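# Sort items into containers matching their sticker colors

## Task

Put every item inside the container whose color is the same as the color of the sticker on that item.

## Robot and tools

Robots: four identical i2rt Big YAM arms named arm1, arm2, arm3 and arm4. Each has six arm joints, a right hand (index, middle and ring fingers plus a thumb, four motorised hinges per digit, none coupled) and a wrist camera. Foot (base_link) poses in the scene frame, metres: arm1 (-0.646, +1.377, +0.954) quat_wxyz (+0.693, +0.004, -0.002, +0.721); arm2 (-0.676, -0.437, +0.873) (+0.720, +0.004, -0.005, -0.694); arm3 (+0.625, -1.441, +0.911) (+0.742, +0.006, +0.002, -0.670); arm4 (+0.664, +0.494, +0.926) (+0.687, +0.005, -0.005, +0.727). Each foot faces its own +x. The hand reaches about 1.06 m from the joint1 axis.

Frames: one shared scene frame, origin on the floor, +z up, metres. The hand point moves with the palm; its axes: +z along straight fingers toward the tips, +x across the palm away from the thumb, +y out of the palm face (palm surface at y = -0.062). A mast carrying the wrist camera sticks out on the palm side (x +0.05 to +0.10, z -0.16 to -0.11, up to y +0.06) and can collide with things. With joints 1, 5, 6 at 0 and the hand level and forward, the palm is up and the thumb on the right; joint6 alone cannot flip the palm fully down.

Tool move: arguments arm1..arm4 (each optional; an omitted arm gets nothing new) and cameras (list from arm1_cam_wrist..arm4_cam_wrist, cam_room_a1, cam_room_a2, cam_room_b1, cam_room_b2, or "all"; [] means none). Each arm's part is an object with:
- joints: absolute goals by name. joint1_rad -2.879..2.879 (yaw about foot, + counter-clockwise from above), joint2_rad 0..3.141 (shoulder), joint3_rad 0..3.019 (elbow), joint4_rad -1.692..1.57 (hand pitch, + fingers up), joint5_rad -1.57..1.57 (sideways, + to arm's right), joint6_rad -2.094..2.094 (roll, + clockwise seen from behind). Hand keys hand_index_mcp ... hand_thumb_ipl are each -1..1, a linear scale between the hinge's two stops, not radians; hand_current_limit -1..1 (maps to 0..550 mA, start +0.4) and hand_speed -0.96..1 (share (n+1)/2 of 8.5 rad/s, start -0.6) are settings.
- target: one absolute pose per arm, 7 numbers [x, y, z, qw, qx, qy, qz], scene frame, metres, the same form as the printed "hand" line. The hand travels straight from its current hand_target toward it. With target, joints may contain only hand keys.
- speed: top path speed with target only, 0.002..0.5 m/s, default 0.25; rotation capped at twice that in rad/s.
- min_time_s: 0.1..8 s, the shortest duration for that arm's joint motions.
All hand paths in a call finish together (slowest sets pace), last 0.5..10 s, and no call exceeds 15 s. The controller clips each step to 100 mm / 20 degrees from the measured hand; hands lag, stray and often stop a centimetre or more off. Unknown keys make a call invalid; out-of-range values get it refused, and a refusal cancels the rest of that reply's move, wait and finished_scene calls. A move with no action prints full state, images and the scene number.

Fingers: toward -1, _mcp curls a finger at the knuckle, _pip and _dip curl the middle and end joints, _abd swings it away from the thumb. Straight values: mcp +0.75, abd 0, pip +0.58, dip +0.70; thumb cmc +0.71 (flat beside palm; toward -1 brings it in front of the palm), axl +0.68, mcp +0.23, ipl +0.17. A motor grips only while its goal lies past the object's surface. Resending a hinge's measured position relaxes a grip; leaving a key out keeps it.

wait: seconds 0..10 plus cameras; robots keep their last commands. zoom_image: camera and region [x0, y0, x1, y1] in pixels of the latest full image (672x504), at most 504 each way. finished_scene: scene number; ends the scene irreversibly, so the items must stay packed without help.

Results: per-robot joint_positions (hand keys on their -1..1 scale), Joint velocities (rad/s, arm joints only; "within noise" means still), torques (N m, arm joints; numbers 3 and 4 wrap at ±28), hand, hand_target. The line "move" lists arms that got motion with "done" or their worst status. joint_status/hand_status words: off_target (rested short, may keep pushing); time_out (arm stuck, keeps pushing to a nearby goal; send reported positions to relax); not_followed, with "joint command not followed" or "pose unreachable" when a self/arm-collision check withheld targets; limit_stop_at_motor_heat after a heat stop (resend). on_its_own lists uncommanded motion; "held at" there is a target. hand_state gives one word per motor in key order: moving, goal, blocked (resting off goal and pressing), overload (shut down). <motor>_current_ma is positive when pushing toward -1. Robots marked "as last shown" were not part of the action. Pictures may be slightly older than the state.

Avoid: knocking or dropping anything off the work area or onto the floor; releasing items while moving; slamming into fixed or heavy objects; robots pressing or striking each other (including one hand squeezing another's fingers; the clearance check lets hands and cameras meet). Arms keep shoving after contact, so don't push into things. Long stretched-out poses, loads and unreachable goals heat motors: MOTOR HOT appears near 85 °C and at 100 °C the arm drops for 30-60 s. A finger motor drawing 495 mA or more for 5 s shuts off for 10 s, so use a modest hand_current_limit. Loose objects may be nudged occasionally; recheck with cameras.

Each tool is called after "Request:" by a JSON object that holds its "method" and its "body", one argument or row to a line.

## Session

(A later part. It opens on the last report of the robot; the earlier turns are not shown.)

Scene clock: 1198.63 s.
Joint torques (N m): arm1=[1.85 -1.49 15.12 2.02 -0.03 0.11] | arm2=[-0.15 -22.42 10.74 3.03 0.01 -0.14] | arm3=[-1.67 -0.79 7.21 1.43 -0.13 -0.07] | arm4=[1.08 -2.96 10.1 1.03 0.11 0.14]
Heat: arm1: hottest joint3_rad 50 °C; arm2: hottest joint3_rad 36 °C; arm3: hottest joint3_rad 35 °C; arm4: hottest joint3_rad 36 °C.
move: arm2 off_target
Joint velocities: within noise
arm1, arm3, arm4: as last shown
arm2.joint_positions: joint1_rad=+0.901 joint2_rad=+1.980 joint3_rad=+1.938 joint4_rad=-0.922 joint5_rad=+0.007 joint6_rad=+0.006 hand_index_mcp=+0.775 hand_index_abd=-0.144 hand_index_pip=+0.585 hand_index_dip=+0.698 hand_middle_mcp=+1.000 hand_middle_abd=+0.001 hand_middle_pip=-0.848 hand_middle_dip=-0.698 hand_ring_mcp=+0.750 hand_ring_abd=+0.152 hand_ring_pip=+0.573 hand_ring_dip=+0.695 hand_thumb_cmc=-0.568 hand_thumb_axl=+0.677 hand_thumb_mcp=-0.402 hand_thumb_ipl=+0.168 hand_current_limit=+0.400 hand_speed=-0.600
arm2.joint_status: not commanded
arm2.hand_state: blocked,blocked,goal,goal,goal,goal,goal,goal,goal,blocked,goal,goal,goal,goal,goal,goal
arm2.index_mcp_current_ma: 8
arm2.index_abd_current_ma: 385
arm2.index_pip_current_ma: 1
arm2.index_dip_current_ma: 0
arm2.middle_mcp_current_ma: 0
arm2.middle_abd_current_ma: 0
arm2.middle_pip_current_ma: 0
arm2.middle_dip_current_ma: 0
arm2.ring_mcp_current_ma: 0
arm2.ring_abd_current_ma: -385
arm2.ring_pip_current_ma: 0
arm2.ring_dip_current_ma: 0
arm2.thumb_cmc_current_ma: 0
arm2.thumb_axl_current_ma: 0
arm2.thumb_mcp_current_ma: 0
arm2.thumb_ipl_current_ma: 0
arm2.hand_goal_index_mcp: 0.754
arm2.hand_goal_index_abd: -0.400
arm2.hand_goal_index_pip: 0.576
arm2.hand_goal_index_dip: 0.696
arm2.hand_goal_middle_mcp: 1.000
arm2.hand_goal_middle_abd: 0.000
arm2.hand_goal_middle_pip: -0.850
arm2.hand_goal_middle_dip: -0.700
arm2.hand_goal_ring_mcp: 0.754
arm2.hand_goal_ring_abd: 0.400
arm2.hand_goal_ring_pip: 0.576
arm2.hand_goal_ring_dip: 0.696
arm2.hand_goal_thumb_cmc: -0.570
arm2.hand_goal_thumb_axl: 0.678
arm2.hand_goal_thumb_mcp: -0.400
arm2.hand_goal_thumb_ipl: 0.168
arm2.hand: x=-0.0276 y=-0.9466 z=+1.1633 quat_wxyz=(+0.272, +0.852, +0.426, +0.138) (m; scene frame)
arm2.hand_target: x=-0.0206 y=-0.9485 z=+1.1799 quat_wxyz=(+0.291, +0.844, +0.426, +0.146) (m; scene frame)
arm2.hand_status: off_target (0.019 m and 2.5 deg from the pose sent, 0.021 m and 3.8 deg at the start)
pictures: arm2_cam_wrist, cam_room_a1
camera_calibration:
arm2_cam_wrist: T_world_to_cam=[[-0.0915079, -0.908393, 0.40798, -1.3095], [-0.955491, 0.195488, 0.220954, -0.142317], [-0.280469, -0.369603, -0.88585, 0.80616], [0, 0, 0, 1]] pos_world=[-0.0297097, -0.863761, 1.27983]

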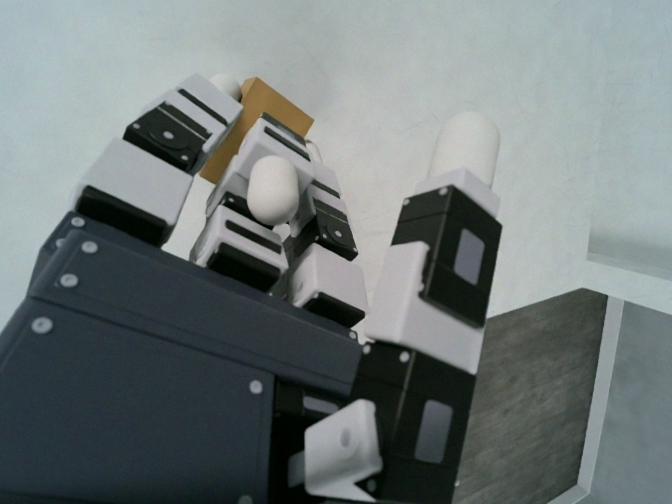

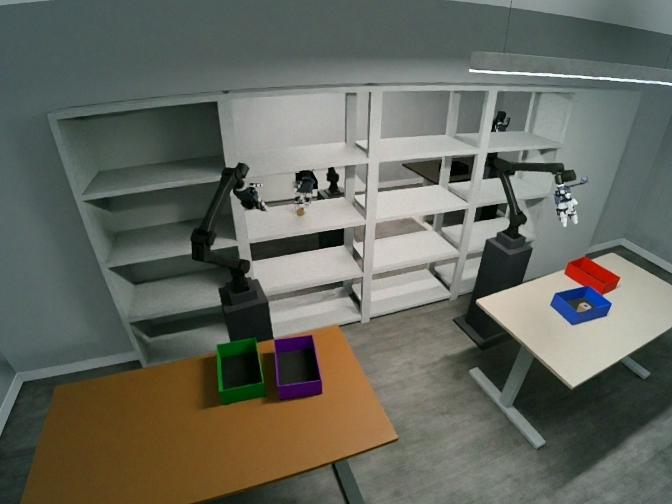

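Request:
{"method": "move", "body": {
  "arm2": {"target":[-0.0180,-0.9500,1.155,0.2907,0.8444,0.4256,0.1465],"speed":0.05},
  "cameras": ["cam_room_a1"]
}}

Request:
{"method": "zoom_image", "body": {
  "camera": "cam_room_a1",
  "region": [270, 170, 340, 230]
}}

Scene clock: 1205.27 s.
Joint torques (N m): arm1=[1.85 -1.61 15.1 2.03 -0.04 0.11] | arm2=[-0.26 -21.83 9.35 2.84 0.01 -0.13] | arm3=[-1.67 -0.79 7.21 1.44 -0.13 -0.07] | arm4=[0.73 -2.9 10.1 0.96 0.13 0.15]
Heat: arm1: hottest joint3_rad 50 °C; arm2: hottest joint3_rad 36 °C; arm3: hottest joint3_rad 35 °C; arm4: hottest joint3_rad 36 °C.
move: arm2 done
Joint velocities: within noise
arm1, arm3, arm4: as last shown
arm2.joint_positions: joint1_rad=+0.901 joint2_rad=+1.981 joint3_rad=+1.909 joint4_rad=-0.859 joint5_rad=+0.007 joint6_rad=+0.006 hand_index_mcp=+0.774 hand_index_abd=-0.144 hand_index_pip=+0.585 hand_index_dip=+0.699 hand_middle_mcp=+1.000 hand_middle_abd=+0.001 hand_middle_pip=-0.848 hand_middle_dip=-0.698 hand_ring_mcp=+0.751 hand_ring_abd=+0.152 hand_ring_pip=+0.575 hand_ring_dip=+0.698 hand_thumb_cmc=-0.568 hand_thumb_axl=+0.677 hand_thumb_mcp=-0.402 hand_thumb_ipl=+0.168 hand_current_limit=+0.400 hand_speed=-0.600
arm2.joint_status: not commanded
arm2.hand_state: blocked,blocked,goal,goal,goal,goal,goal,goal,goal,blocked,goal,goal,goal,goal,goal,goal
arm2.index_mcp_current_ma: 7
arm2.index_abd_current_ma: 385
arm2.index_pip_current_ma: 1
arm2.index_dip_current_ma: 0
arm2.middle_mcp_current_ma: 0
arm2.middle_abd_current_ma: 0
arm2.middle_pip_current_ma: 0
arm2.middle_dip_current_ma: 0
arm2.ring_mcp_current_ma: 0
arm2.ring_abd_current_ma: -385
arm2.ring_pip_current_ma: 0
arm2.ring_dip_current_ma: 0
arm2.thumb_cmc_current_ma: 0
arm2.thumb_axl_current_ma: 0
arm2.thumb_mcp_current_ma: 0
arm2.thumb_ipl_current_ma: 0
arm2.hand_goal_index_mcp: 0.754
arm2.hand_goal_index_abd: -0.400
arm2.hand_goal_index_pip: 0.576
arm2.hand_goal_index_dip: 0.696
arm2.hand_goal_middle_mcp: 1.000
arm2.hand_goal_middle_abd: 0.000
arm2.hand_goal_middle_pip: -0.850
arm2.hand_goal_middle_dip: -0.700
arm2.hand_goal_ring_mcp: 0.754
arm2.hand_goal_ring_abd: 0.400
arm2.hand_goal_ring_pip: 0.576
arm2.hand_goal_ring_dip: 0.696
arm2.hand_goal_thumb_cmc: -0.570
arm2.hand_goal_thumb_axl: 0.678
arm2.hand_goal_thumb_mcp: -0.400
arm2.hand_goal_thumb_ipl: 0.168
arm2.hand: x=-0.0237 y=-0.9494 z=+1.1582 quat_wxyz=(+0.285, +0.848, +0.423, +0.145) (m; scene frame)
arm2.hand_target: x=-0.0181 y=-0.9498 z=+1.1552 quat_wxyz=(+0.291, +0.844, +0.426, +0.146) (m; scene frame)
arm2.hand_status: done (0.007 m and 0.8 deg from the pose sent, 0.013 m and 2.5 deg at the start)
pictures: cam_room_a1

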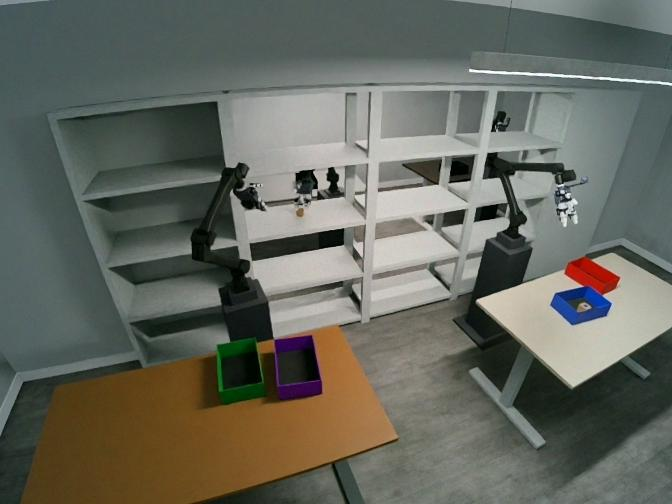

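Scaled by 7.200 from the camera's 672x504 image, which has a finer 960x720 frame.

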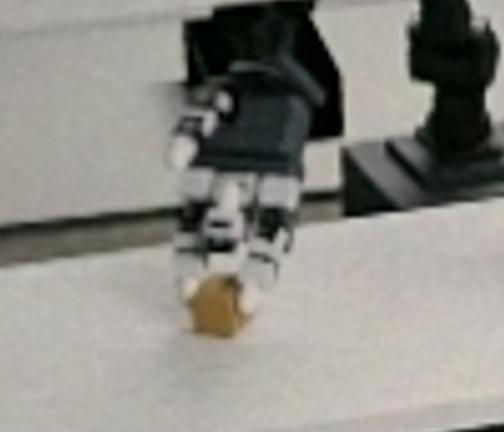

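Request:
{"method": "move", "body": {
  "arm2": {"target":[-0.0180,-0.9500,1.140,0.2907,0.8444,0.4256,0.1465],"speed":0.05},
  "cameras": ["cam_room_a1"]
}}

Request:
{"method": "zoom_image", "body": {
  "camera": "cam_room_a1",
  "region": [270, 170, 340, 230]
}}

Scene clock: 1210.90 s.
Joint torques (N m): arm1=[2.08 -1.55 15.12 2.02 -0.04 0.11] | arm2=[-0.15 -21.66 8.32 2.58 0.01 -0.13] | arm3=[-1.67 -0.79 7.21 1.43 -0.13 -0.07] | arm4=[1.03 -3.08 10.09 0.98 0.12 0.16]
Heat: arm1: hottest joint3_rad 50 °C; arm2: hottest joint3_rad 36 °C; arm3: hottest joint3_rad 35 °C; arm4: hottest joint3_rad 36 °C.
move: arm2 off_target
Joint velocities: within noise
arm1, arm3, arm4: as last shown
arm2.joint_positions: joint1_rad=+0.901 joint2_rad=+1.981 joint3_rad=+1.888 joint4_rad=-0.814 joint5_rad=+0.007 joint6_rad=+0.006 hand_index_mcp=+0.773 hand_index_abd=-0.146 hand_index_pip=+0.585 hand_index_dip=+0.706 hand_middle_mcp=+1.000 hand_middle_abd=+0.001 hand_middle_pip=-0.848 hand_middle_dip=-0.698 hand_ring_mcp=+0.753 hand_ring_abd=+0.152 hand_ring_pip=+0.578 hand_ring_dip=+0.703 hand_thumb_cmc=-0.568 hand_thumb_axl=+0.677 hand_thumb_mcp=-0.402 hand_thumb_ipl=+0.168 hand_current_limit=+0.400 hand_speed=-0.600
arm2.joint_status: not commanded
arm2.hand_state: goal,blocked,goal,goal,goal,goal,goal,goal,goal,blocked,goal,goal,goal,goal,goal,goal
arm2.index_mcp_current_ma: 6
arm2.index_abd_current_ma: 385
arm2.index_pip_current_ma: 1
arm2.index_dip_current_ma: 2
arm2.middle_mcp_current_ma: 0
arm2.middle_abd_current_ma: 0
arm2.middle_pip_current_ma: 0
arm2.middle_dip_current_ma: 0
arm2.ring_mcp_current_ma: 0
arm2.ring_abd_current_ma: -385
arm2.ring_pip_current_ma: 0
arm2.ring_dip_current_ma: 1
arm2.thumb_cmc_current_ma: 0
arm2.thumb_axl_current_ma: 0
arm2.thumb_mcp_current_ma: 0
arm2.thumb_ipl_current_ma: 0
arm2.hand_goal_index_mcp: 0.754
arm2.hand_goal_index_abd: -0.400
arm2.hand_goal_index_pip: 0.576
arm2.hand_goal_index_dip: 0.696
arm2.hand_goal_middle_mcp: 1.000
arm2.hand_goal_middle_abd: 0.000
arm2.hand_goal_middle_pip: -0.850
arm2.hand_goal_middle_dip: -0.700
arm2.hand_goal_ring_mcp: 0.754
arm2.hand_goal_ring_abd: 0.400
arm2.hand_goal_ring_pip: 0.576
arm2.hand_goal_ring_dip: 0.696
arm2.hand_goal_thumb_cmc: -0.570
arm2.hand_goal_thumb_axl: 0.678
arm2.hand_goal_thumb_mcp: -0.400
arm2.hand_goal_thumb_ipl: 0.168
arm2.hand: x=-0.0214 y=-0.9510 z=+1.1553 quat_wxyz=(+0.296, +0.844, +0.422, +0.150) (m; scene frame)
arm2.hand_target: x=-0.0182 y=-0.9498 z=+1.1403 quat_wxyz=(+0.291, +0.844, +0.426, +0.146) (m; scene frame)
arm2.hand_status: off_target (0.016 m and 0.8 deg from the pose sent, 0.019 m and 0.8 deg at the start)
pictures: cam_room_a1

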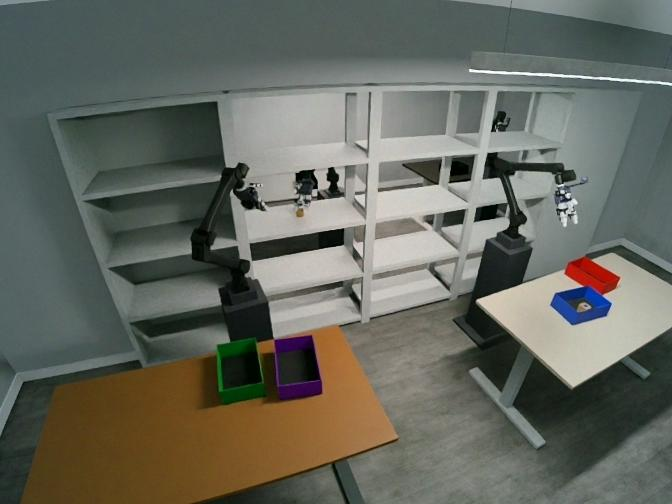

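Scaled by 7.200 from the camera's 672x504 image, which has a finer 960x720 frame.

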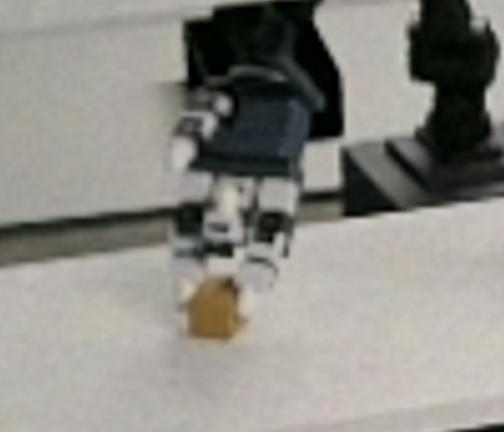

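Request:
{"method": "move", "body": {
  "arm2": {"joints":{"hand_index_abd":0.1,"hand_ring_abd":-0.1}},
  "cameras": ["arm2_cam_wrist"]
}}

Request:
{"method": "move", "body": {
  "arm2": {"target":[-0.16,-0.85,1.21,0.2907,0.8444,0.4256,0.1465],"speed":0.15},
  "arm3": {"target":[0.23,-1.14,1.22,0.153,0.463,-0.807,-0.333],"speed":0.15},
  "cameras": ["arm2_cam_wrist","arm3_cam_wrist","cam_room_a1"]
}}

Request:
{"method": "zoom_image", "body": {
  "camera": "arm2_cam_wrist",
  "region": [100, 0, 400, 200]
}}

Scene clock: 1216.83 s.
Joint torques (N m): arm1=[1.96 -1.38 15.1 2.02 -0.02 0.12] | arm2=[-0.26 -22.18 9.65 2.54 0 -0.12] | arm3=[-1.73 -0.79 7.2 1.44 -0.13 -0.07] | arm4=[0.97 -3.08 10.04 0.99 0.13 0.14]
Heat: arm1: hottest joint3_rad 50 °C; arm2: hottest joint3_rad 36 °C; arm3: hottest joint3_rad 35 °C; arm4: hottest joint3_rad 36 °C.
move: arm2 done
Joint velocities: within noise
arm1, arm3, arm4: as last shown
arm2.joint_positions: joint1_rad=+0.901 joint2_rad=+1.991 joint3_rad=+1.871 joint4_rad=-0.814 joint5_rad=+0.007 joint6_rad=+0.005 hand_index_mcp=+0.755 hand_index_abd=+0.096 hand_index_pip=+0.574 hand_index_dip=+0.698 hand_middle_mcp=+1.000 hand_middle_abd=+0.001 hand_middle_pip=-0.848 hand_middle_dip=-0.698 hand_ring_mcp=+0.757 hand_ring_abd=-0.097 hand_ring_pip=+0.578 hand_ring_dip=+0.699 hand_thumb_cmc=-0.568 hand_thumb_axl=+0.677 hand_thumb_mcp=-0.402 hand_thumb_ipl=+0.168 hand_current_limit=+0.400 hand_speed=-0.600
arm2.joint_status: all done
arm2.hand_state: goal,goal,goal,goal,goal,goal,goal,goal,goal,goal,goal,goal,goal,goal,goal,goal
arm2.index_mcp_current_ma: 0
arm2.index_abd_current_ma: 0
arm2.index_pip_current_ma: 0
arm2.index_dip_current_ma: 0
arm2.middle_mcp_current_ma: 0
arm2.middle_abd_current_ma: 0
arm2.middle_pip_current_ma: 0
arm2.middle_dip_current_ma: 0
arm2.ring_mcp_current_ma: 0
arm2.ring_abd_current_ma: 0
arm2.ring_pip_current_ma: 0
arm2.ring_dip_current_ma: 0
arm2.thumb_cmc_current_ma: 0
arm2.thumb_axl_current_ma: 0
arm2.thumb_mcp_current_ma: 0
arm2.thumb_ipl_current_ma: 0
arm2.hand_goal_index_mcp: 0.754
arm2.hand_goal_index_abd: 0.100
arm2.hand_goal_index_pip: 0.576
arm2.hand_goal_index_dip: 0.696
arm2.hand_goal_middle_mcp: 1.000
arm2.hand_goal_middle_abd: 0.000
arm2.hand_goal_middle_pip: -0.850
arm2.hand_goal_middle_dip: -0.700
arm2.hand_goal_ring_mcp: 0.754
arm2.hand_goal_ring_abd: -0.100
arm2.hand_goal_ring_pip: 0.576
arm2.hand_goal_ring_dip: 0.696
arm2.hand_goal_thumb_cmc: -0.570
arm2.hand_goal_thumb_axl: 0.678
arm2.hand_goal_thumb_mcp: -0.400
arm2.hand_goal_thumb_ipl: 0.168
arm2.hand: x=-0.0227 y=-0.9499 z=+1.1373 quat_wxyz=(+0.284, +0.848, +0.424, +0.144) (m; scene frame)
arm2.hand_target: x=-0.0182 y=-0.9498 z=+1.1399 quat_wxyz=(+0.291, +0.844, +0.426, +0.146) (m; scene frame)
arm2.hand_status: not commanded
pictures: arm2_cam_wrist
camera_calibration:
arm2_cam_wrist: T_world_to_cam=[[-0.100812, -0.901043, 0.42185, -1.3105], [-0.960447, 0.198764, 0.195022, -0.0988647], [-0.259572, -0.385505, -0.885443, 0.768212], [0, 0, 0, 1]] pos_world=[-0.0276627, -0.865021, 1.25232]

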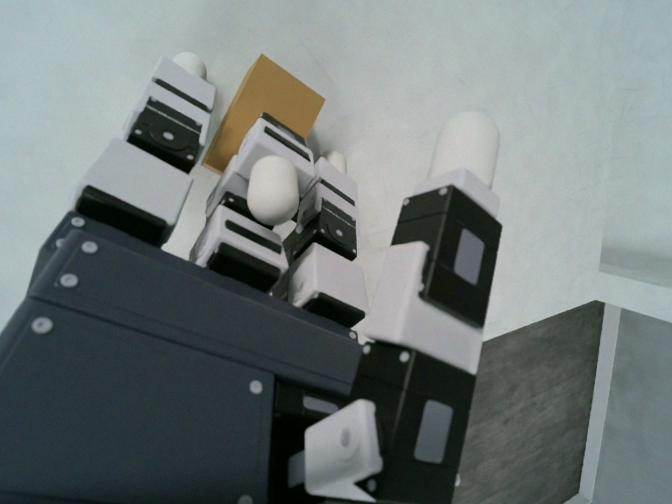

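Scene clock: 1219.20 s.
Joint torques (N m): arm1=[1.85 -1.55 15.17 1.94 -0.03 0.11] | arm2=[-0.62 -15.85 9.68 1.51 -0.14 -0.17] | arm3=[-0.38 -9.64 8.95 3.17 -0.23 -0.08] | arm4=[1.03 -3.14 10.07 1.02 0.12 0.13]
Heat: arm1: hottest joint3_rad 50 °C; arm2: hottest joint3_rad 36 °C; arm3: hottest joint3_rad 35 °C; arm4: hottest joint3_rad 36 °C.
move: arm2 done; arm3 done
Joint velocities: within noise
arm1.joint_positions: joint1_rad=-2.202 joint2_rad=+0.701 joint3_rad=+1.153 joint4_rad=-1.389 joint5_rad=+0.014 joint6_rad=+0.005 hand_index_mcp=+0.758 hand_index_abd=+0.097 hand_index_pip=+0.577 hand_index_dip=+0.698 hand_middle_mcp=+1.000 hand_middle_abd=+0.001 hand_middle_pip=-0.851 hand_middle_dip=-0.697 hand_ring_mcp=+0.761 hand_ring_abd=-0.096 hand_ring_pip=+0.577 hand_ring_dip=+0.694 hand_thumb_cmc=-0.568 hand_thumb_axl=+0.677 hand_thumb_mcp=-0.403 hand_thumb_ipl=+0.168 hand_current_limit=+0.400 hand_speed=-0.600
arm1.joint_status: not commanded
arm1.hand_state: goal,goal,goal,goal,goal,goal,goal,goal,goal,goal,goal,goal,goal,goal,goal,goal
arm1.index_mcp_current_ma: 14
arm1.index_abd_current_ma: -9
arm1.index_pip_current_ma: 2
arm1.index_dip_current_ma: 7
arm1.middle_mcp_current_ma: 0
arm1.middle_abd_current_ma: 2
arm1.middle_pip_current_ma: -2
arm1.middle_dip_current_ma: 8
arm1.ring_mcp_current_ma: 27
arm1.ring_abd_current_ma: 12
arm1.ring_pip_current_ma: 3
arm1.ring_dip_current_ma: -5
arm1.thumb_cmc_current_ma: 6
arm1.thumb_axl_current_ma: -2
arm1.thumb_mcp_current_ma: -12
arm1.thumb_ipl_current_ma: -1
arm1.hand_goal_index_mcp: 0.754
arm1.hand_goal_index_abd: 0.100
arm1.hand_goal_index_pip: 0.576
arm1.hand_goal_index_dip: 0.696
arm1.hand_goal_middle_mcp: 1.000
arm1.hand_goal_middle_abd: 0.000
arm1.hand_goal_middle_pip: -0.850
arm1.hand_goal_middle_dip: -0.700
arm1.hand_goal_ring_mcp: 0.754
arm1.hand_goal_ring_abd: -0.100
arm1.hand_goal_ring_pip: 0.576
arm1.hand_goal_ring_dip: 0.696
arm1.hand_goal_thumb_cmc: -0.570
arm1.hand_goal_thumb_axl: 0.678
arm1.hand_goal_thumb_mcp: -0.400
arm1.hand_goal_thumb_ipl: 0.168
arm1.hand: x=-0.3812 y=+1.1644 z=+1.3951 quat_wxyz=(+0.273, +0.842, +0.443, +0.141) (m; scene frame)
arm1.hand_target: x=-0.3833 y=+1.1672 z=+1.4194 quat_wxyz=(+0.288, +0.838, +0.439, +0.151) (m; scene frame)
arm1.hand_status: not commanded
arm2.joint_positions: joint1_rad=+0.901 joint2_rad=+1.523 joint3_rad=+1.403 joint4_rad=-0.809 joint5_rad=+0.007 joint6_rad=+0.005 hand_index_mcp=+0.757 hand_index_abd=+0.097 hand_index_pip=+0.575 hand_index_dip=+0.693 hand_middle_mcp=+1.000 hand_middle_abd=+0.001 hand_middle_pip=-0.848 hand_middle_dip=-0.698 hand_ring_mcp=+0.757 hand_ring_abd=-0.097 hand_ring_pip=+0.575 hand_ring_dip=+0.693 hand_thumb_cmc=-0.568 hand_thumb_axl=+0.677 hand_thumb_mcp=-0.402 hand_thumb_ipl=+0.168 hand_current_limit=+0.400 hand_speed=-0.600
arm2.joint_status: not commanded
arm2.hand_state: goal,goal,goal,goal,goal,goal,goal,goal,goal,goal,goal,goal,goal,goal,goal,goal
arm2.index_mcp_current_ma: 0
arm2.index_abd_current_ma: 0
arm2.index_pip_current_ma: 0
arm2.index_dip_current_ma: 0
arm2.middle_mcp_current_ma: 0
arm2.middle_abd_current_ma: 0
arm2.middle_pip_current_ma: 0
arm2.middle_dip_current_ma: 0
arm2.ring_mcp_current_ma: 0
arm2.ring_abd_current_ma: 0
arm2.ring_pip_current_ma: 0
arm2.ring_dip_current_ma: 0
arm2.thumb_cmc_current_ma: 0
arm2.thumb_axl_current_ma: 0
arm2.thumb_mcp_current_ma: 0
arm2.thumb_ipl_current_ma: 0
arm2.hand_goal_index_mcp: 0.754
arm2.hand_goal_index_abd: 0.100
arm2.hand_goal_index_pip: 0.576
arm2.hand_goal_index_dip: 0.696
arm2.hand_goal_middle_mcp: 1.000
arm2.hand_goal_middle_abd: 0.000
arm2.hand_goal_middle_pip: -0.850
arm2.hand_goal_middle_dip: -0.700
arm2.hand_goal_ring_mcp: 0.754
arm2.hand_goal_ring_abd: -0.100
arm2.hand_goal_ring_pip: 0.576
arm2.hand_goal_ring_dip: 0.696
arm2.hand_goal_thumb_cmc: -0.570
arm2.hand_goal_thumb_axl: 0.678
arm2.hand_goal_thumb_mcp: -0.400
arm2.hand_goal_thumb_ipl: 0.168
arm2.hand: x=-0.1572 y=-0.8513 z=+1.2003 quat_wxyz=(+0.286, +0.847, +0.424, +0.145) (m; scene frame)
arm2.hand_target: x=-0.1599 y=-0.8500 z=+1.2100 quat_wxyz=(+0.291, +0.844, +0.426, +0.146) (m; scene frame)
arm2.hand_status: done (0.010 m and 0.6 deg from the pose sent, 0.185 m and 0.9 deg at the start)
arm3.joint_positions: joint1_rad=-2.320 joint2_rad=+1.041 joint3_rad=+0.886 joint4_rad=-0.682 joint5_rad=-0.019 joint6_rad=-0.086 hand_index_mcp=+0.758 hand_index_abd=+0.120 hand_index_pip=+0.577 hand_index_dip=+0.696 hand_middle_mcp=+1.000 hand_middle_abd=+0.000 hand_middle_pip=-0.843 hand_middle_dip=-0.697 hand_ring_mcp=+0.759 hand_ring_abd=-0.117 hand_ring_pip=+0.577 hand_ring_dip=+0.696 hand_thumb_cmc=-0.568 hand_thumb_axl=+0.679 hand_thumb_mcp=-0.403 hand_thumb_ipl=+0.168 hand_current_limit=+0.400 hand_speed=-0.600
arm3.joint_status: not commanded
arm3.hand_state: goal,goal,goal,goal,goal,goal,goal,goal,goal,goal,goal,goal,goal,goal,goal,goal
arm3.index_mcp_current_ma: 5
arm3.index_abd_current_ma: 0
arm3.index_pip_current_ma: 1
arm3.index_dip_current_ma: 0
arm3.middle_mcp_current_ma: 0
arm3.middle_abd_current_ma: 0
arm3.middle_pip_current_ma: 9
arm3.middle_dip_current_ma: 3
arm3.ring_mcp_current_ma: 7
arm3.ring_abd_current_ma: 3
arm3.ring_pip_current_ma: 1
arm3.ring_dip_current_ma: 0
arm3.thumb_cmc_current_ma: 2
arm3.thumb_axl_current_ma: 1
arm3.thumb_mcp_current_ma: -4
arm3.thumb_ipl_current_ma: 0
arm3.hand_goal_index_mcp: 0.754
arm3.hand_goal_index_abd: 0.120
arm3.hand_goal_index_pip: 0.576
arm3.hand_goal_index_dip: 0.696
arm3.hand_goal_middle_mcp: 1.000
arm3.hand_goal_middle_abd: 0.000
arm3.hand_goal_middle_pip: -0.850
arm3.hand_goal_middle_dip: -0.700
arm3.hand_goal_ring_mcp: 0.754
arm3.hand_goal_ring_abd: -0.120
arm3.hand_goal_ring_pip: 0.576
arm3.hand_goal_ring_dip: 0.696
arm3.hand_goal_thumb_cmc: -0.570
arm3.hand_goal_thumb_axl: 0.678
arm3.hand_goal_thumb_mcp: -0.400
arm3.hand_goal_thumb_ipl: 0.168
arm3.hand: x=+0.2348 y=-1.1354 z=+1.2201 quat_wxyz=(+0.149, +0.456, -0.814, -0.328) (m; scene frame)
arm3.hand_target: x=+0.2301 y=-1.1400 z=+1.2199 quat_wxyz=(+0.153, +0.463, -0.807, -0.333) (m; scene frame)
arm3.hand_status: done (0.007 m and 1.4 deg from the pose sent, 0.265 m and 12.4 deg at the start)
arm4.joint_positions: joint1_rad=-1.517 joint2_rad=+0.893 joint3_rad=+1.198 joint4_rad=-1.291 joint5_rad=+0.030 joint6_rad=+0.027 hand_index_mcp=+0.760 hand_index_abd=+0.116 hand_index_pip=+0.580 hand_index_dip=+0.696 hand_middle_mcp=+1.000 hand_middle_abd=+0.000 hand_middle_pip=-0.843 hand_middle_dip=-0.698 hand_ring_mcp=+0.756 hand_ring_abd=-0.116 hand_ring_pip=+0.575 hand_ring_dip=+0.696 hand_thumb_cmc=-0.568 hand_thumb_axl=+0.679 hand_thumb_mcp=-0.402 hand_thumb_ipl=+0.168 hand_current_limit=+0.400 hand_speed=-0.600
arm4.joint_status: not commanded
arm4.hand_state: goal,goal,goal,goal,goal,goal,goal,goal,goal,goal,goal,goal,goal,goal,goal,goal
arm4.index_mcp_current_ma: 29
arm4.index_abd_current_ma: -16
arm4.index_pip_current_ma: 18
arm4.index_dip_current_ma: 1
arm4.middle_mcp_current_ma: -1
arm4.middle_abd_current_ma: 1
arm4.middle_pip_current_ma: 33
arm4.middle_dip_current_ma: 11
arm4.ring_mcp_current_ma: 12
arm4.ring_abd_current_ma: 16
arm4.ring_pip_current_ma: -3
arm4.ring_dip_current_ma: 0
arm4.thumb_cmc_current_ma: 10
arm4.thumb_axl_current_ma: 5
arm4.thumb_mcp_current_ma: -14
arm4.thumb_ipl_current_ma: -2
arm4.hand_goal_index_mcp: 0.754
arm4.hand_goal_index_abd: 0.120
arm4.hand_goal_index_pip: 0.576
arm4.hand_goal_index_dip: 0.696
arm4.hand_goal_middle_mcp: 1.000
arm4.hand_goal_middle_abd: 0.000
arm4.hand_goal_middle_pip: -0.850
arm4.hand_goal_middle_dip: -0.700
arm4.hand_goal_ring_mcp: 0.754
arm4.hand_goal_ring_abd: -0.120
arm4.hand_goal_ring_pip: 0.576
arm4.hand_goal_ring_dip: 0.696
arm4.hand_goal_thumb_cmc: -0.570
arm4.hand_goal_thumb_axl: 0.678
arm4.hand_goal_thumb_mcp: -0.400
arm4.hand_goal_thumb_ipl: 0.168
arm4.hand: x=+1.0732 y=+0.5020 z=+1.3493 quat_wxyz=(+0.195, +0.653, +0.700, +0.213) (m; scene frame)
arm4.hand_target: x=+1.0735 y=+0.5080 z=+1.3456 quat_wxyz=(+0.189, +0.652, +0.704, +0.209) (m; scene frame)
arm4.hand_status: not commanded
pictures: arm2_cam_wrist, arm3_cam_wrist, cam_room_a1
camera_calibration:
arm2_cam_wrist: T_world_to_cam=[[-0.101803, -0.899749, 0.424368, -1.26387], [-0.961281, 0.19878, 0.190851, -0.254944], [-0.256074, -0.388508, -0.885148, 0.82463], [0, 0, 0, 1]] pos_world=[-0.162572, -0.766113, 1.31492]
arm3_cam_wrist: T_world_to_cam=[[0.037155, 0.888906, 0.456581, 0.478351], [0.970442, -0.14112, 0.195772, -0.676811], [0.238456, 0.435812, -0.867875, 1.61919], [0, 0, 0, 1]] pos_world=[0.252927, -1.22638, 1.31935]

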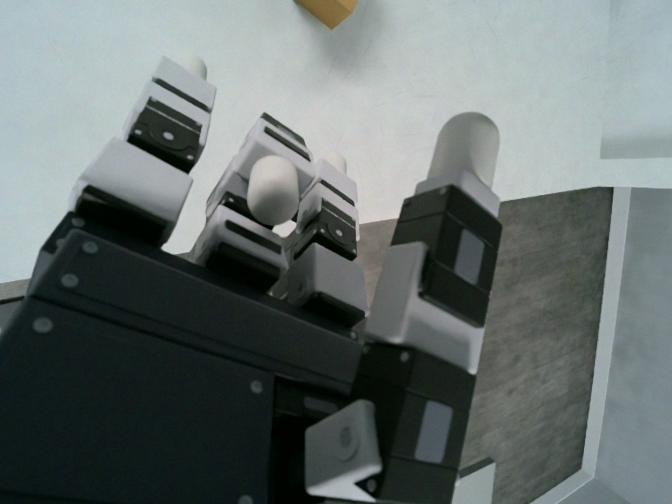

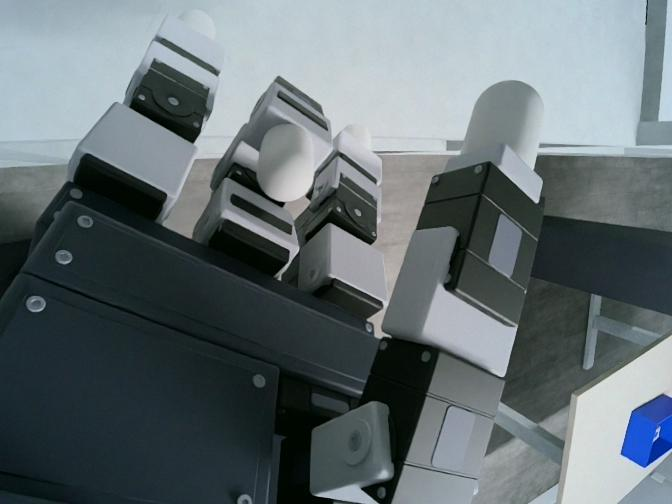

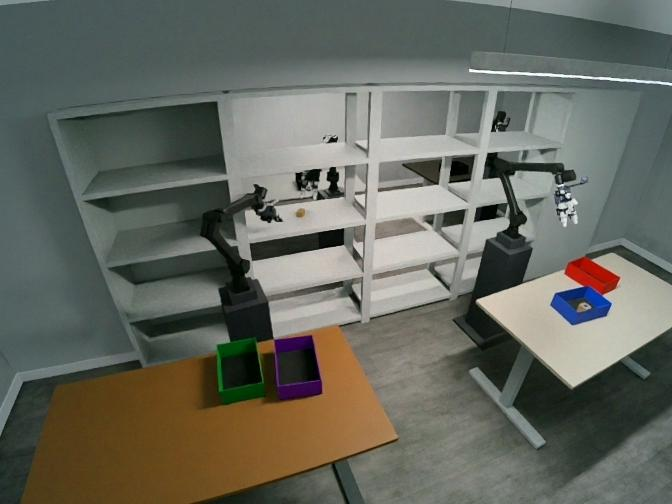

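Scaled by 1.680 from the camera's 672x504 image, which has a finer 960x720 frame.

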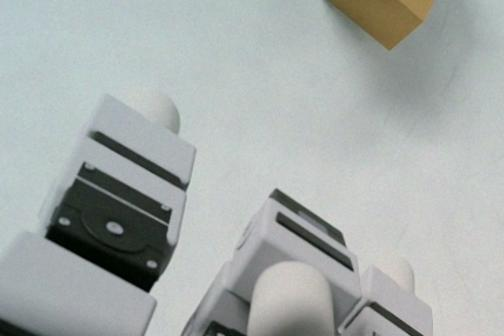

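Request:
{"method": "move", "body": {
  "arm2": {"target":[-0.33,-0.72,1.24,0.2907,0.8444,0.4256,0.1465],"speed":0.2},
  "arm3": {"target":[0.070,-0.9554,1.20,0.1465,0.4256,-0.8444,-0.2907],"speed":0.15},
  "cameras": ["arm3_cam_wrist","cam_room_a1"]
}}

Request:
{"method": "zoom_image", "body": {
  "camera": "arm3_cam_wrist",
  "region": [160, 0, 460, 200]
}}

Scene clock: 1235.73 s.
Joint torques (N m): arm1=[1.61 -1.67 15.19 2.07 -0.04 0.11] | arm2=[0.15 -5.25 9.72 1.55 0.11 -0.08] | arm3=[-2.2 -21.01 13.65 1.48 -0.28 0.07] | arm4=[0.79 -2.78 10.04 1.02 0.12 0.16]
Heat: arm1: hottest joint3_rad 50 °C; arm2: hottest joint3_rad 36 °C; arm3: hottest joint3_rad 36 °C; arm4: hottest joint3_rad 36 °C.
move: arm2 done; arm3 off_target
Joint velocities: within noise
arm1, arm4: as last shown
arm2.joint_positions: joint1_rad=+0.904 joint2_rad=+0.936 joint3_rad=+1.012 joint4_rad=-0.991 joint5_rad=+0.009 joint6_rad=+0.005 hand_index_mcp=+0.757 hand_index_abd=+0.097 hand_index_pip=+0.575 hand_index_dip=+0.693 hand_middle_mcp=+1.000 hand_middle_abd=+0.001 hand_middle_pip=-0.848 hand_middle_dip=-0.698 hand_ring_mcp=+0.758 hand_ring_abd=-0.097 hand_ring_pip=+0.575 hand_ring_dip=+0.693 hand_thumb_cmc=-0.568 hand_thumb_axl=+0.677 hand_thumb_mcp=-0.402 hand_thumb_ipl=+0.168 hand_current_limit=+0.400 hand_speed=-0.600
arm2.joint_status: not commanded
arm2.hand_state: goal,goal,goal,goal,goal,goal,goal,goal,goal,goal,goal,goal,goal,goal,goal,goal
arm2.index_mcp_current_ma: 0
arm2.index_abd_current_ma: 0
arm2.index_pip_current_ma: 0
arm2.index_dip_current_ma: 0
arm2.middle_mcp_current_ma: 0
arm2.middle_abd_current_ma: 0
arm2.middle_pip_current_ma: 0
arm2.middle_dip_current_ma: 0
arm2.ring_mcp_current_ma: 0
arm2.ring_abd_current_ma: 0
arm2.ring_pip_current_ma: 0
arm2.ring_dip_current_ma: 0
arm2.thumb_cmc_current_ma: 0
arm2.thumb_axl_current_ma: 0
arm2.thumb_mcp_current_ma: 0
arm2.thumb_ipl_current_ma: 0
arm2.hand_goal_index_mcp: 0.754
arm2.hand_goal_index_abd: 0.100
arm2.hand_goal_index_pip: 0.576
arm2.hand_goal_index_dip: 0.696
arm2.hand_goal_middle_mcp: 1.000
arm2.hand_goal_middle_abd: 0.000
arm2.hand_goal_middle_pip: -0.850
arm2.hand_goal_middle_dip: -0.700
arm2.hand_goal_ring_mcp: 0.754
arm2.hand_goal_ring_abd: -0.100
arm2.hand_goal_ring_pip: 0.576
arm2.hand_goal_ring_dip: 0.696
arm2.hand_goal_thumb_cmc: -0.570
arm2.hand_goal_thumb_axl: 0.678
arm2.hand_goal_thumb_mcp: -0.400
arm2.hand_goal_thumb_ipl: 0.168
arm2.hand: x=-0.3310 y=-0.7225 z=+1.2387 quat_wxyz=(+0.292, +0.845, +0.424, +0.147) (m; scene frame)
arm2.hand_target: x=-0.3301 y=-0.7201 z=+1.2401 quat_wxyz=(+0.291, +0.844, +0.426, +0.146) (m; scene frame)
arm2.hand_status: done (0.003 m and 0.3 deg from the pose sent, 0.221 m and 0.7 deg at the start)
arm3.joint_positions: joint1_rad=-2.375 joint2_rad=+1.697 joint3_rad=+1.473 joint4_rad=-0.722 joint5_rad=-0.054 joint6_rad=-0.060 hand_index_mcp=+0.758 hand_index_abd=+0.120 hand_index_pip=+0.577 hand_index_dip=+0.696 hand_middle_mcp=+1.000 hand_middle_abd=+0.000 hand_middle_pip=-0.844 hand_middle_dip=-0.697 hand_ring_mcp=+0.759 hand_ring_abd=-0.117 hand_ring_pip=+0.577 hand_ring_dip=+0.696 hand_thumb_cmc=-0.568 hand_thumb_axl=+0.679 hand_thumb_mcp=-0.403 hand_thumb_ipl=+0.168 hand_current_limit=+0.400 hand_speed=-0.600
arm3.joint_status: not commanded
arm3.hand_state: goal,goal,goal,goal,goal,goal,goal,goal,goal,goal,goal,goal,goal,goal,goal,goal
arm3.index_mcp_current_ma: 5
arm3.index_abd_current_ma: 0
arm3.index_pip_current_ma: 1
arm3.index_dip_current_ma: 0
arm3.middle_mcp_current_ma: 0
arm3.middle_abd_current_ma: 0
arm3.middle_pip_current_ma: 9
arm3.middle_dip_current_ma: 3
arm3.ring_mcp_current_ma: 7
arm3.ring_abd_current_ma: 3
arm3.ring_pip_current_ma: 1
arm3.ring_dip_current_ma: 0
arm3.thumb_cmc_current_ma: 2
arm3.thumb_axl_current_ma: 1
arm3.thumb_mcp_current_ma: -4
arm3.thumb_ipl_current_ma: 0
arm3.hand_goal_index_mcp: 0.754
arm3.hand_goal_index_abd: 0.120
arm3.hand_goal_index_pip: 0.576
arm3.hand_goal_index_dip: 0.696
arm3.hand_goal_middle_mcp: 1.000
arm3.hand_goal_middle_abd: 0.000
arm3.hand_goal_middle_pip: -0.850
arm3.hand_goal_middle_dip: -0.700
arm3.hand_goal_ring_mcp: 0.754
arm3.hand_goal_ring_abd: -0.120
arm3.hand_goal_ring_pip: 0.576
arm3.hand_goal_ring_dip: 0.696
arm3.hand_goal_thumb_cmc: -0.570
arm3.hand_goal_thumb_axl: 0.678
arm3.hand_goal_thumb_mcp: -0.400
arm3.hand_goal_thumb_ipl: 0.168
arm3.hand: x=+0.0763 y=-0.9700 z=+1.1763 quat_wxyz=(+0.140, +0.435, -0.845, -0.277) (m; scene frame)
arm3.hand_target: x=+0.0713 y=-0.9564 z=+1.2002 quat_wxyz=(+0.147, +0.425, -0.844, -0.291) (m; scene frame)
arm3.hand_status: off_target (0.029 m and 2.1 deg from the pose sent, 0.245 m and 6.5 deg at the start)
pictures: arm3_cam_wrist, cam_room_a1
camera_calibration:
arm3_cam_wrist: T_world_to_cam=[[0.0616464, 0.928311, 0.366657, 0.499335], [0.948566, -0.16878, 0.267837, -0.601073], [0.31052, 0.331288, -0.890969, 1.46723], [0, 0, 0, 1]] pos_world=[0.0837719, -1.05106, 1.28516]

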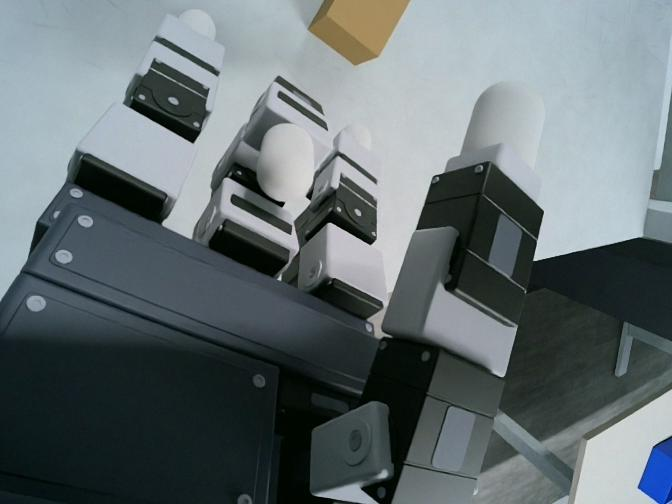

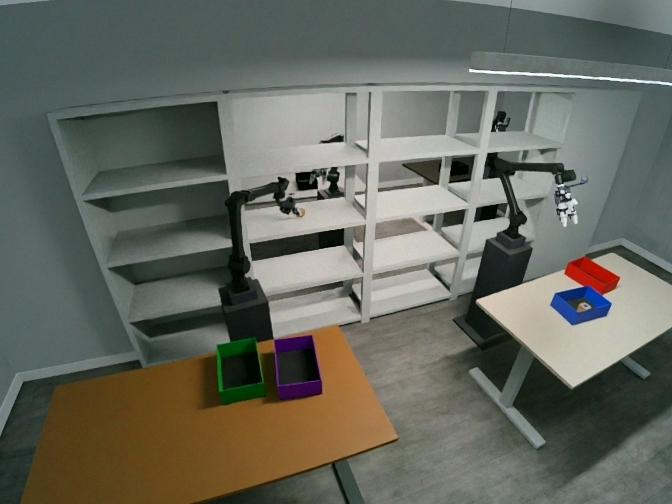

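Scaled by 1.680 from the camera's 672x504 image, which has a finer 960x720 frame.

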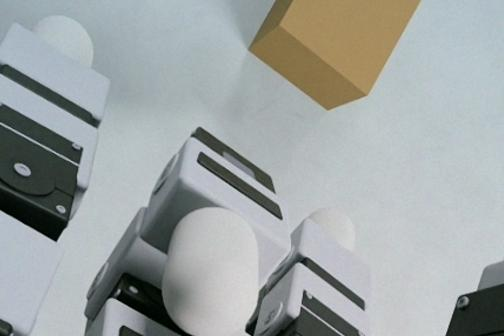

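Request:
{"method": "move", "body": {
  "arm3": {"target":[0.011,-0.890,1.172,0.1465,0.4256,-0.8444,-0.2907],"speed":0.1},
  "cameras": ["arm3_cam_wrist"]
}}

Request:
{"method": "zoom_image", "body": {
  "camera": "arm3_cam_wrist",
  "region": [160, 0, 460, 200]
}}

Scene clock: 1253.83 s.
Joint torques (N m): arm1=[1.79 -1.67 15.1 2.03 -0.04 0.11] | arm2=[0.15 -5.54 9.72 1.51 0.11 -0.06] | arm3=[-2.26 -25 13.94 1.48 -0.29 -0.04] | arm4=[1.03 -2.96 10.11 1.05 0.12 0.15]
Heat: arm1: hottest joint3_rad 51 °C; arm2: hottest joint3_rad 35 °C; arm3: hottest joint3_rad 38 °C; arm4: hottest joint3_rad 36 °C.
move: arm3 off_target
Joint velocities: within noise
arm1, arm2, arm4: as last shown
arm3.joint_positions: joint1_rad=-2.390 joint2_rad=+1.936 joint3_rad=+1.746 joint4_rad=-0.753 joint5_rad=-0.064 joint6_rad=-0.060 hand_index_mcp=+0.758 hand_index_abd=+0.120 hand_index_pip=+0.577 hand_index_dip=+0.696 hand_middle_mcp=+1.000 hand_middle_abd=+0.000 hand_middle_pip=-0.844 hand_middle_dip=-0.697 hand_ring_mcp=+0.759 hand_ring_abd=-0.117 hand_ring_pip=+0.577 hand_ring_dip=+0.696 hand_thumb_cmc=-0.568 hand_thumb_axl=+0.679 hand_thumb_mcp=-0.403 hand_thumb_ipl=+0.168 hand_current_limit=+0.400 hand_speed=-0.600
arm3.joint_status: not commanded
arm3.hand_state: goal,goal,goal,goal,goal,goal,goal,goal,goal,goal,goal,goal,goal,goal,goal,goal
arm3.index_mcp_current_ma: 5
arm3.index_abd_current_ma: 0
arm3.index_pip_current_ma: 1
arm3.index_dip_current_ma: 0
arm3.middle_mcp_current_ma: 0
arm3.middle_abd_current_ma: 0
arm3.middle_pip_current_ma: 9
arm3.middle_dip_current_ma: 3
arm3.ring_mcp_current_ma: 7
arm3.ring_abd_current_ma: 3
arm3.ring_pip_current_ma: 1
arm3.ring_dip_current_ma: 0
arm3.thumb_cmc_current_ma: 2
arm3.thumb_axl_current_ma: 1
arm3.thumb_mcp_current_ma: -4
arm3.thumb_ipl_current_ma: 0
arm3.hand_goal_index_mcp: 0.754
arm3.hand_goal_index_abd: 0.120
arm3.hand_goal_index_pip: 0.576
arm3.hand_goal_index_dip: 0.696
arm3.hand_goal_middle_mcp: 1.000
arm3.hand_goal_middle_abd: 0.000
arm3.hand_goal_middle_pip: -0.850
arm3.hand_goal_middle_dip: -0.700
arm3.hand_goal_ring_mcp: 0.754
arm3.hand_goal_ring_abd: -0.120
arm3.hand_goal_ring_pip: 0.576
arm3.hand_goal_ring_dip: 0.696
arm3.hand_goal_thumb_cmc: -0.570
arm3.hand_goal_thumb_axl: 0.678
arm3.hand_goal_thumb_mcp: -0.400
arm3.hand_goal_thumb_ipl: 0.168
arm3.hand: x=+0.0173 y=-0.9056 z=+1.1526 quat_wxyz=(+0.142, +0.430, -0.848, -0.277) (m; scene frame)
arm3.hand_target: x=+0.0122 y=-0.8912 z=+1.1720 quat_wxyz=(+0.147, +0.426, -0.844, -0.291) (m; scene frame)
arm3.hand_status: off_target (0.026 m and 1.7 deg from the pose sent, 0.103 m and 2.1 deg at the start)
pictures: arm3_cam_wrist
camera_calibration:
arm3_cam_wrist: T_world_to_cam=[[0.0732956, 0.92903, 0.362673, 0.456899], [0.948903, -0.176883, 0.261335, -0.527664], [0.306939, 0.324986, -0.894523, 1.4415], [0, 0, 0, 1]] pos_world=[0.0247595, -0.986277, 1.26165]

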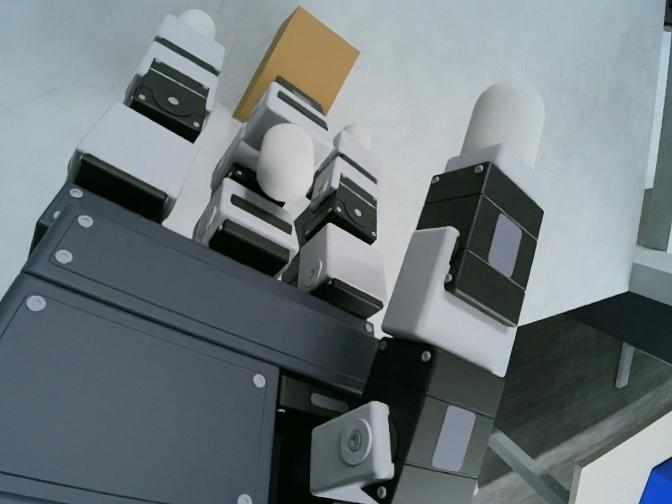

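Scaled by 1.680 from the camera's 672x504 image, which has a finer 960x720 frame.

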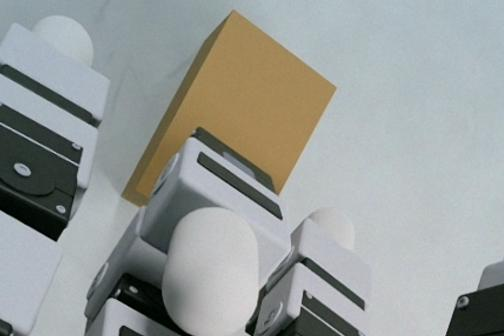

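Request:
{"method": "move", "body": {
  "arm3": {"joints":{"hand_index_abd":-0.4,"hand_ring_abd":0.4}}
}}

Request:
{"method": "move", "body": {
  "arm3": {"target":[0.035,-0.910,1.205,0.1465,0.4256,-0.8444,-0.2907],"speed":0.1},
  "cameras": ["arm3_cam_wrist","cam_room_a1"]
}}

Request:
{"method": "zoom_image", "body": {
  "camera": "cam_room_a1",
  "region": [230, 130, 370, 250]
}}

Scene clock: 1259.37 s.
Joint torques (N m): arm1=[1.9 -1.61 15.1 2.04 -0.03 0.1] | arm2=[-0.09 -5.66 9.69 1.55 0.11 -0.06] | arm3=[-2.2 -25 13.94 1.48 -0.25 -0.04] | arm4=[0.97 -3.02 10.07 1.01 0.12 0.16]
Heat: arm1: hottest joint3_rad 51 °C; arm2: hottest joint3_rad 35 °C; arm3: hottest joint3_rad 39 °C; arm4: hottest joint3_rad 36 °C.
move: arm3 off_target
Joint velocities: within noise
arm1, arm2, arm4: as last shown
arm3.joint_positions: joint1_rad=-2.390 joint2_rad=+1.936 joint3_rad=+1.746 joint4_rad=-0.753 joint5_rad=-0.064 joint6_rad=-0.060 hand_index_mcp=+0.758 hand_index_abd=-0.144 hand_index_pip=+0.577 hand_index_dip=+0.696 hand_middle_mcp=+1.000 hand_middle_abd=+0.000 hand_middle_pip=-0.844 hand_middle_dip=-0.697 hand_ring_mcp=+0.759 hand_ring_abd=+0.142 hand_ring_pip=+0.577 hand_ring_dip=+0.696 hand_thumb_cmc=-0.568 hand_thumb_axl=+0.679 hand_thumb_mcp=-0.403 hand_thumb_ipl=+0.168 hand_current_limit=+0.400 hand_speed=-0.600
arm3.joint_status: hand_index_abd off_target (ended at -0.144, target -0.400); hand_ring_abd off_target (ended at +0.142, target +0.400)
arm3.hand_state: goal,blocked,goal,goal,goal,goal,goal,goal,goal,blocked,goal,goal,goal,goal,goal,goal
arm3.index_mcp_current_ma: 6
arm3.index_abd_current_ma: 385
arm3.index_pip_current_ma: 1
arm3.index_dip_current_ma: 0
arm3.middle_mcp_current_ma: 0
arm3.middle_abd_current_ma: 0
arm3.middle_pip_current_ma: 9
arm3.middle_dip_current_ma: 3
arm3.ring_mcp_current_ma: 7
arm3.ring_abd_current_ma: -385
arm3.ring_pip_current_ma: 1
arm3.ring_dip_current_ma: 0
arm3.thumb_cmc_current_ma: 2
arm3.thumb_axl_current_ma: 1
arm3.thumb_mcp_current_ma: -4
arm3.thumb_ipl_current_ma: 0
arm3.hand_goal_index_mcp: 0.754
arm3.hand_goal_index_abd: -0.400
arm3.hand_goal_index_pip: 0.576
arm3.hand_goal_index_dip: 0.696
arm3.hand_goal_middle_mcp: 1.000
arm3.hand_goal_middle_abd: 0.000
arm3.hand_goal_middle_pip: -0.850
arm3.hand_goal_middle_dip: -0.700
arm3.hand_goal_ring_mcp: 0.754
arm3.hand_goal_ring_abd: 0.400
arm3.hand_goal_ring_pip: 0.576
arm3.hand_goal_ring_dip: 0.696
arm3.hand_goal_thumb_cmc: -0.570
arm3.hand_goal_thumb_axl: 0.678
arm3.hand_goal_thumb_mcp: -0.400
arm3.hand_goal_thumb_ipl: 0.168
arm3.hand: x=+0.0174 y=-0.9055 z=+1.1526 quat_wxyz=(+0.143, +0.430, -0.848, -0.277) (m; scene frame)
arm3.hand_target: x=+0.0123 y=-0.8911 z=+1.1720 quat_wxyz=(+0.147, +0.425, -0.844, -0.291) (m; scene frame)
arm3.hand_status: not commanded
pictures: none

Scene clock: 1260.57 s.
Joint torques (N m): arm1=[1.85 -1.67 15.09 2.02 -0.03 0.1] | arm2=[-0.09 -5.36 9.73 1.54 0.11 -0.06] | arm3=[-2.32 -25.23 10.29 1.68 -0.29 -0.06] | arm4=[1.08 -3.02 10.07 0.99 0.12 0.14]
Heat: arm1: hottest joint3_rad 51 °C; arm2: hottest joint3_rad 35 °C; arm3: hottest joint3_rad 39 °C; arm4: hottest joint3_rad 36 °C.
move: arm3 done
Joint velocities: within noise
arm1, arm2, arm4: as last shown
arm3.joint_positions: joint1_rad=-2.391 joint2_rad=+1.859 joint3_rad=+1.746 joint4_rad=-0.798 joint5_rad=-0.065 joint6_rad=-0.060 hand_index_mcp=+0.759 hand_index_abd=-0.144 hand_index_pip=+0.577 hand_index_dip=+0.696 hand_middle_mcp=+1.000 hand_middle_abd=+0.000 hand_middle_pip=-0.844 hand_middle_dip=-0.697 hand_ring_mcp=+0.762 hand_ring_abd=+0.142 hand_ring_pip=+0.578 hand_ring_dip=+0.696 hand_thumb_cmc=-0.568 hand_thumb_axl=+0.679 hand_thumb_mcp=-0.403 hand_thumb_ipl=+0.168 hand_current_limit=+0.400 hand_speed=-0.600
arm3.joint_status: not commanded
arm3.hand_state: goal,blocked,goal,goal,goal,goal,goal,goal,goal,blocked,goal,goal,goal,goal,goal,goal
arm3.index_mcp_current_ma: 8
arm3.index_abd_current_ma: 385
arm3.index_pip_current_ma: 1
arm3.index_dip_current_ma: 0
arm3.middle_mcp_current_ma: 0
arm3.middle_abd_current_ma: 0
arm3.middle_pip_current_ma: 9
arm3.middle_dip_current_ma: 3
arm3.ring_mcp_current_ma: 13
arm3.ring_abd_current_ma: -385
arm3.ring_pip_current_ma: 2
arm3.ring_dip_current_ma: 0
arm3.thumb_cmc_current_ma: 2
arm3.thumb_axl_current_ma: 1
arm3.thumb_mcp_current_ma: -4
arm3.thumb_ipl_current_ma: 0
arm3.hand_goal_index_mcp: 0.754
arm3.hand_goal_index_abd: -0.400
arm3.hand_goal_index_pip: 0.576
arm3.hand_goal_index_dip: 0.696
arm3.hand_goal_middle_mcp: 1.000
arm3.hand_goal_middle_abd: 0.000
arm3.hand_goal_middle_pip: -0.850
arm3.hand_goal_middle_dip: -0.700
arm3.hand_goal_ring_mcp: 0.754
arm3.hand_goal_ring_abd: 0.400
arm3.hand_goal_ring_pip: 0.576
arm3.hand_goal_ring_dip: 0.696
arm3.hand_goal_thumb_cmc: -0.570
arm3.hand_goal_thumb_axl: 0.678
arm3.hand_goal_thumb_mcp: -0.400
arm3.hand_goal_thumb_ipl: 0.168
arm3.hand: x=+0.0303 y=-0.9166 z=+1.2026 quat_wxyz=(+0.148, +0.427, -0.843, -0.291) (m; scene frame)
arm3.hand_target: x=+0.0350 y=-0.9101 z=+1.2049 quat_wxyz=(+0.147, +0.426, -0.844, -0.291) (m; scene frame)
arm3.hand_status: done (0.008 m and 0.4 deg from the pose sent, 0.055 m and 1.7 deg at the start)
pictures: arm3_cam_wrist, cam_room_a1
camera_calibration:
arm3_cam_wrist: T_world_to_cam=[[0.082612, 0.921622, 0.379195, 0.420976], [0.954964, -0.182016, 0.234335, -0.527469], [0.284988, 0.342759, -0.895153, 1.50359], [0, 0, 0, 1]] pos_world=[0.0404331, -0.999356, 1.30991]

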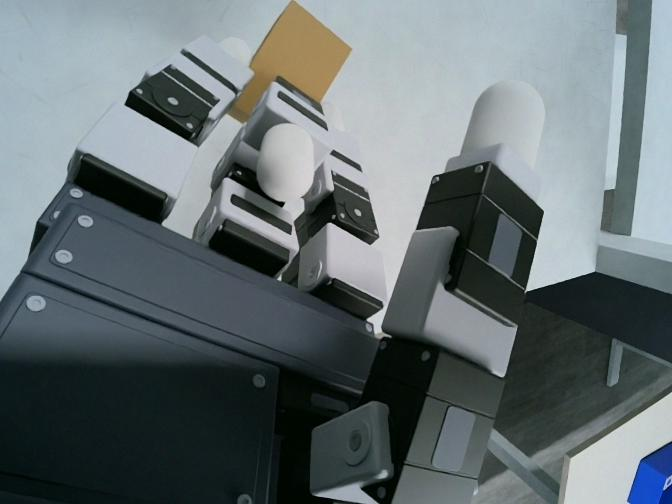

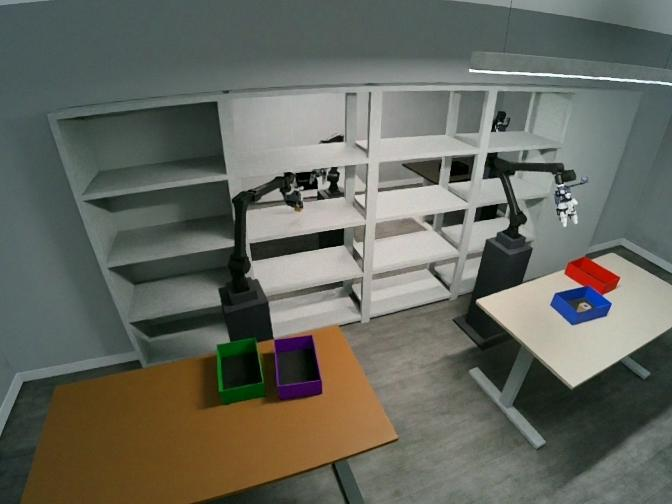

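Scaled by 3.600 from the camera's 672x504 image, which has a finer 960x720 frame.

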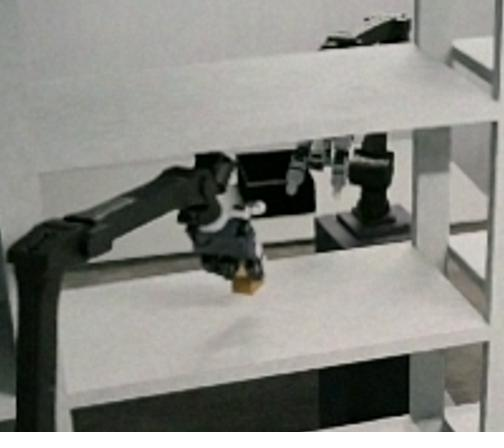

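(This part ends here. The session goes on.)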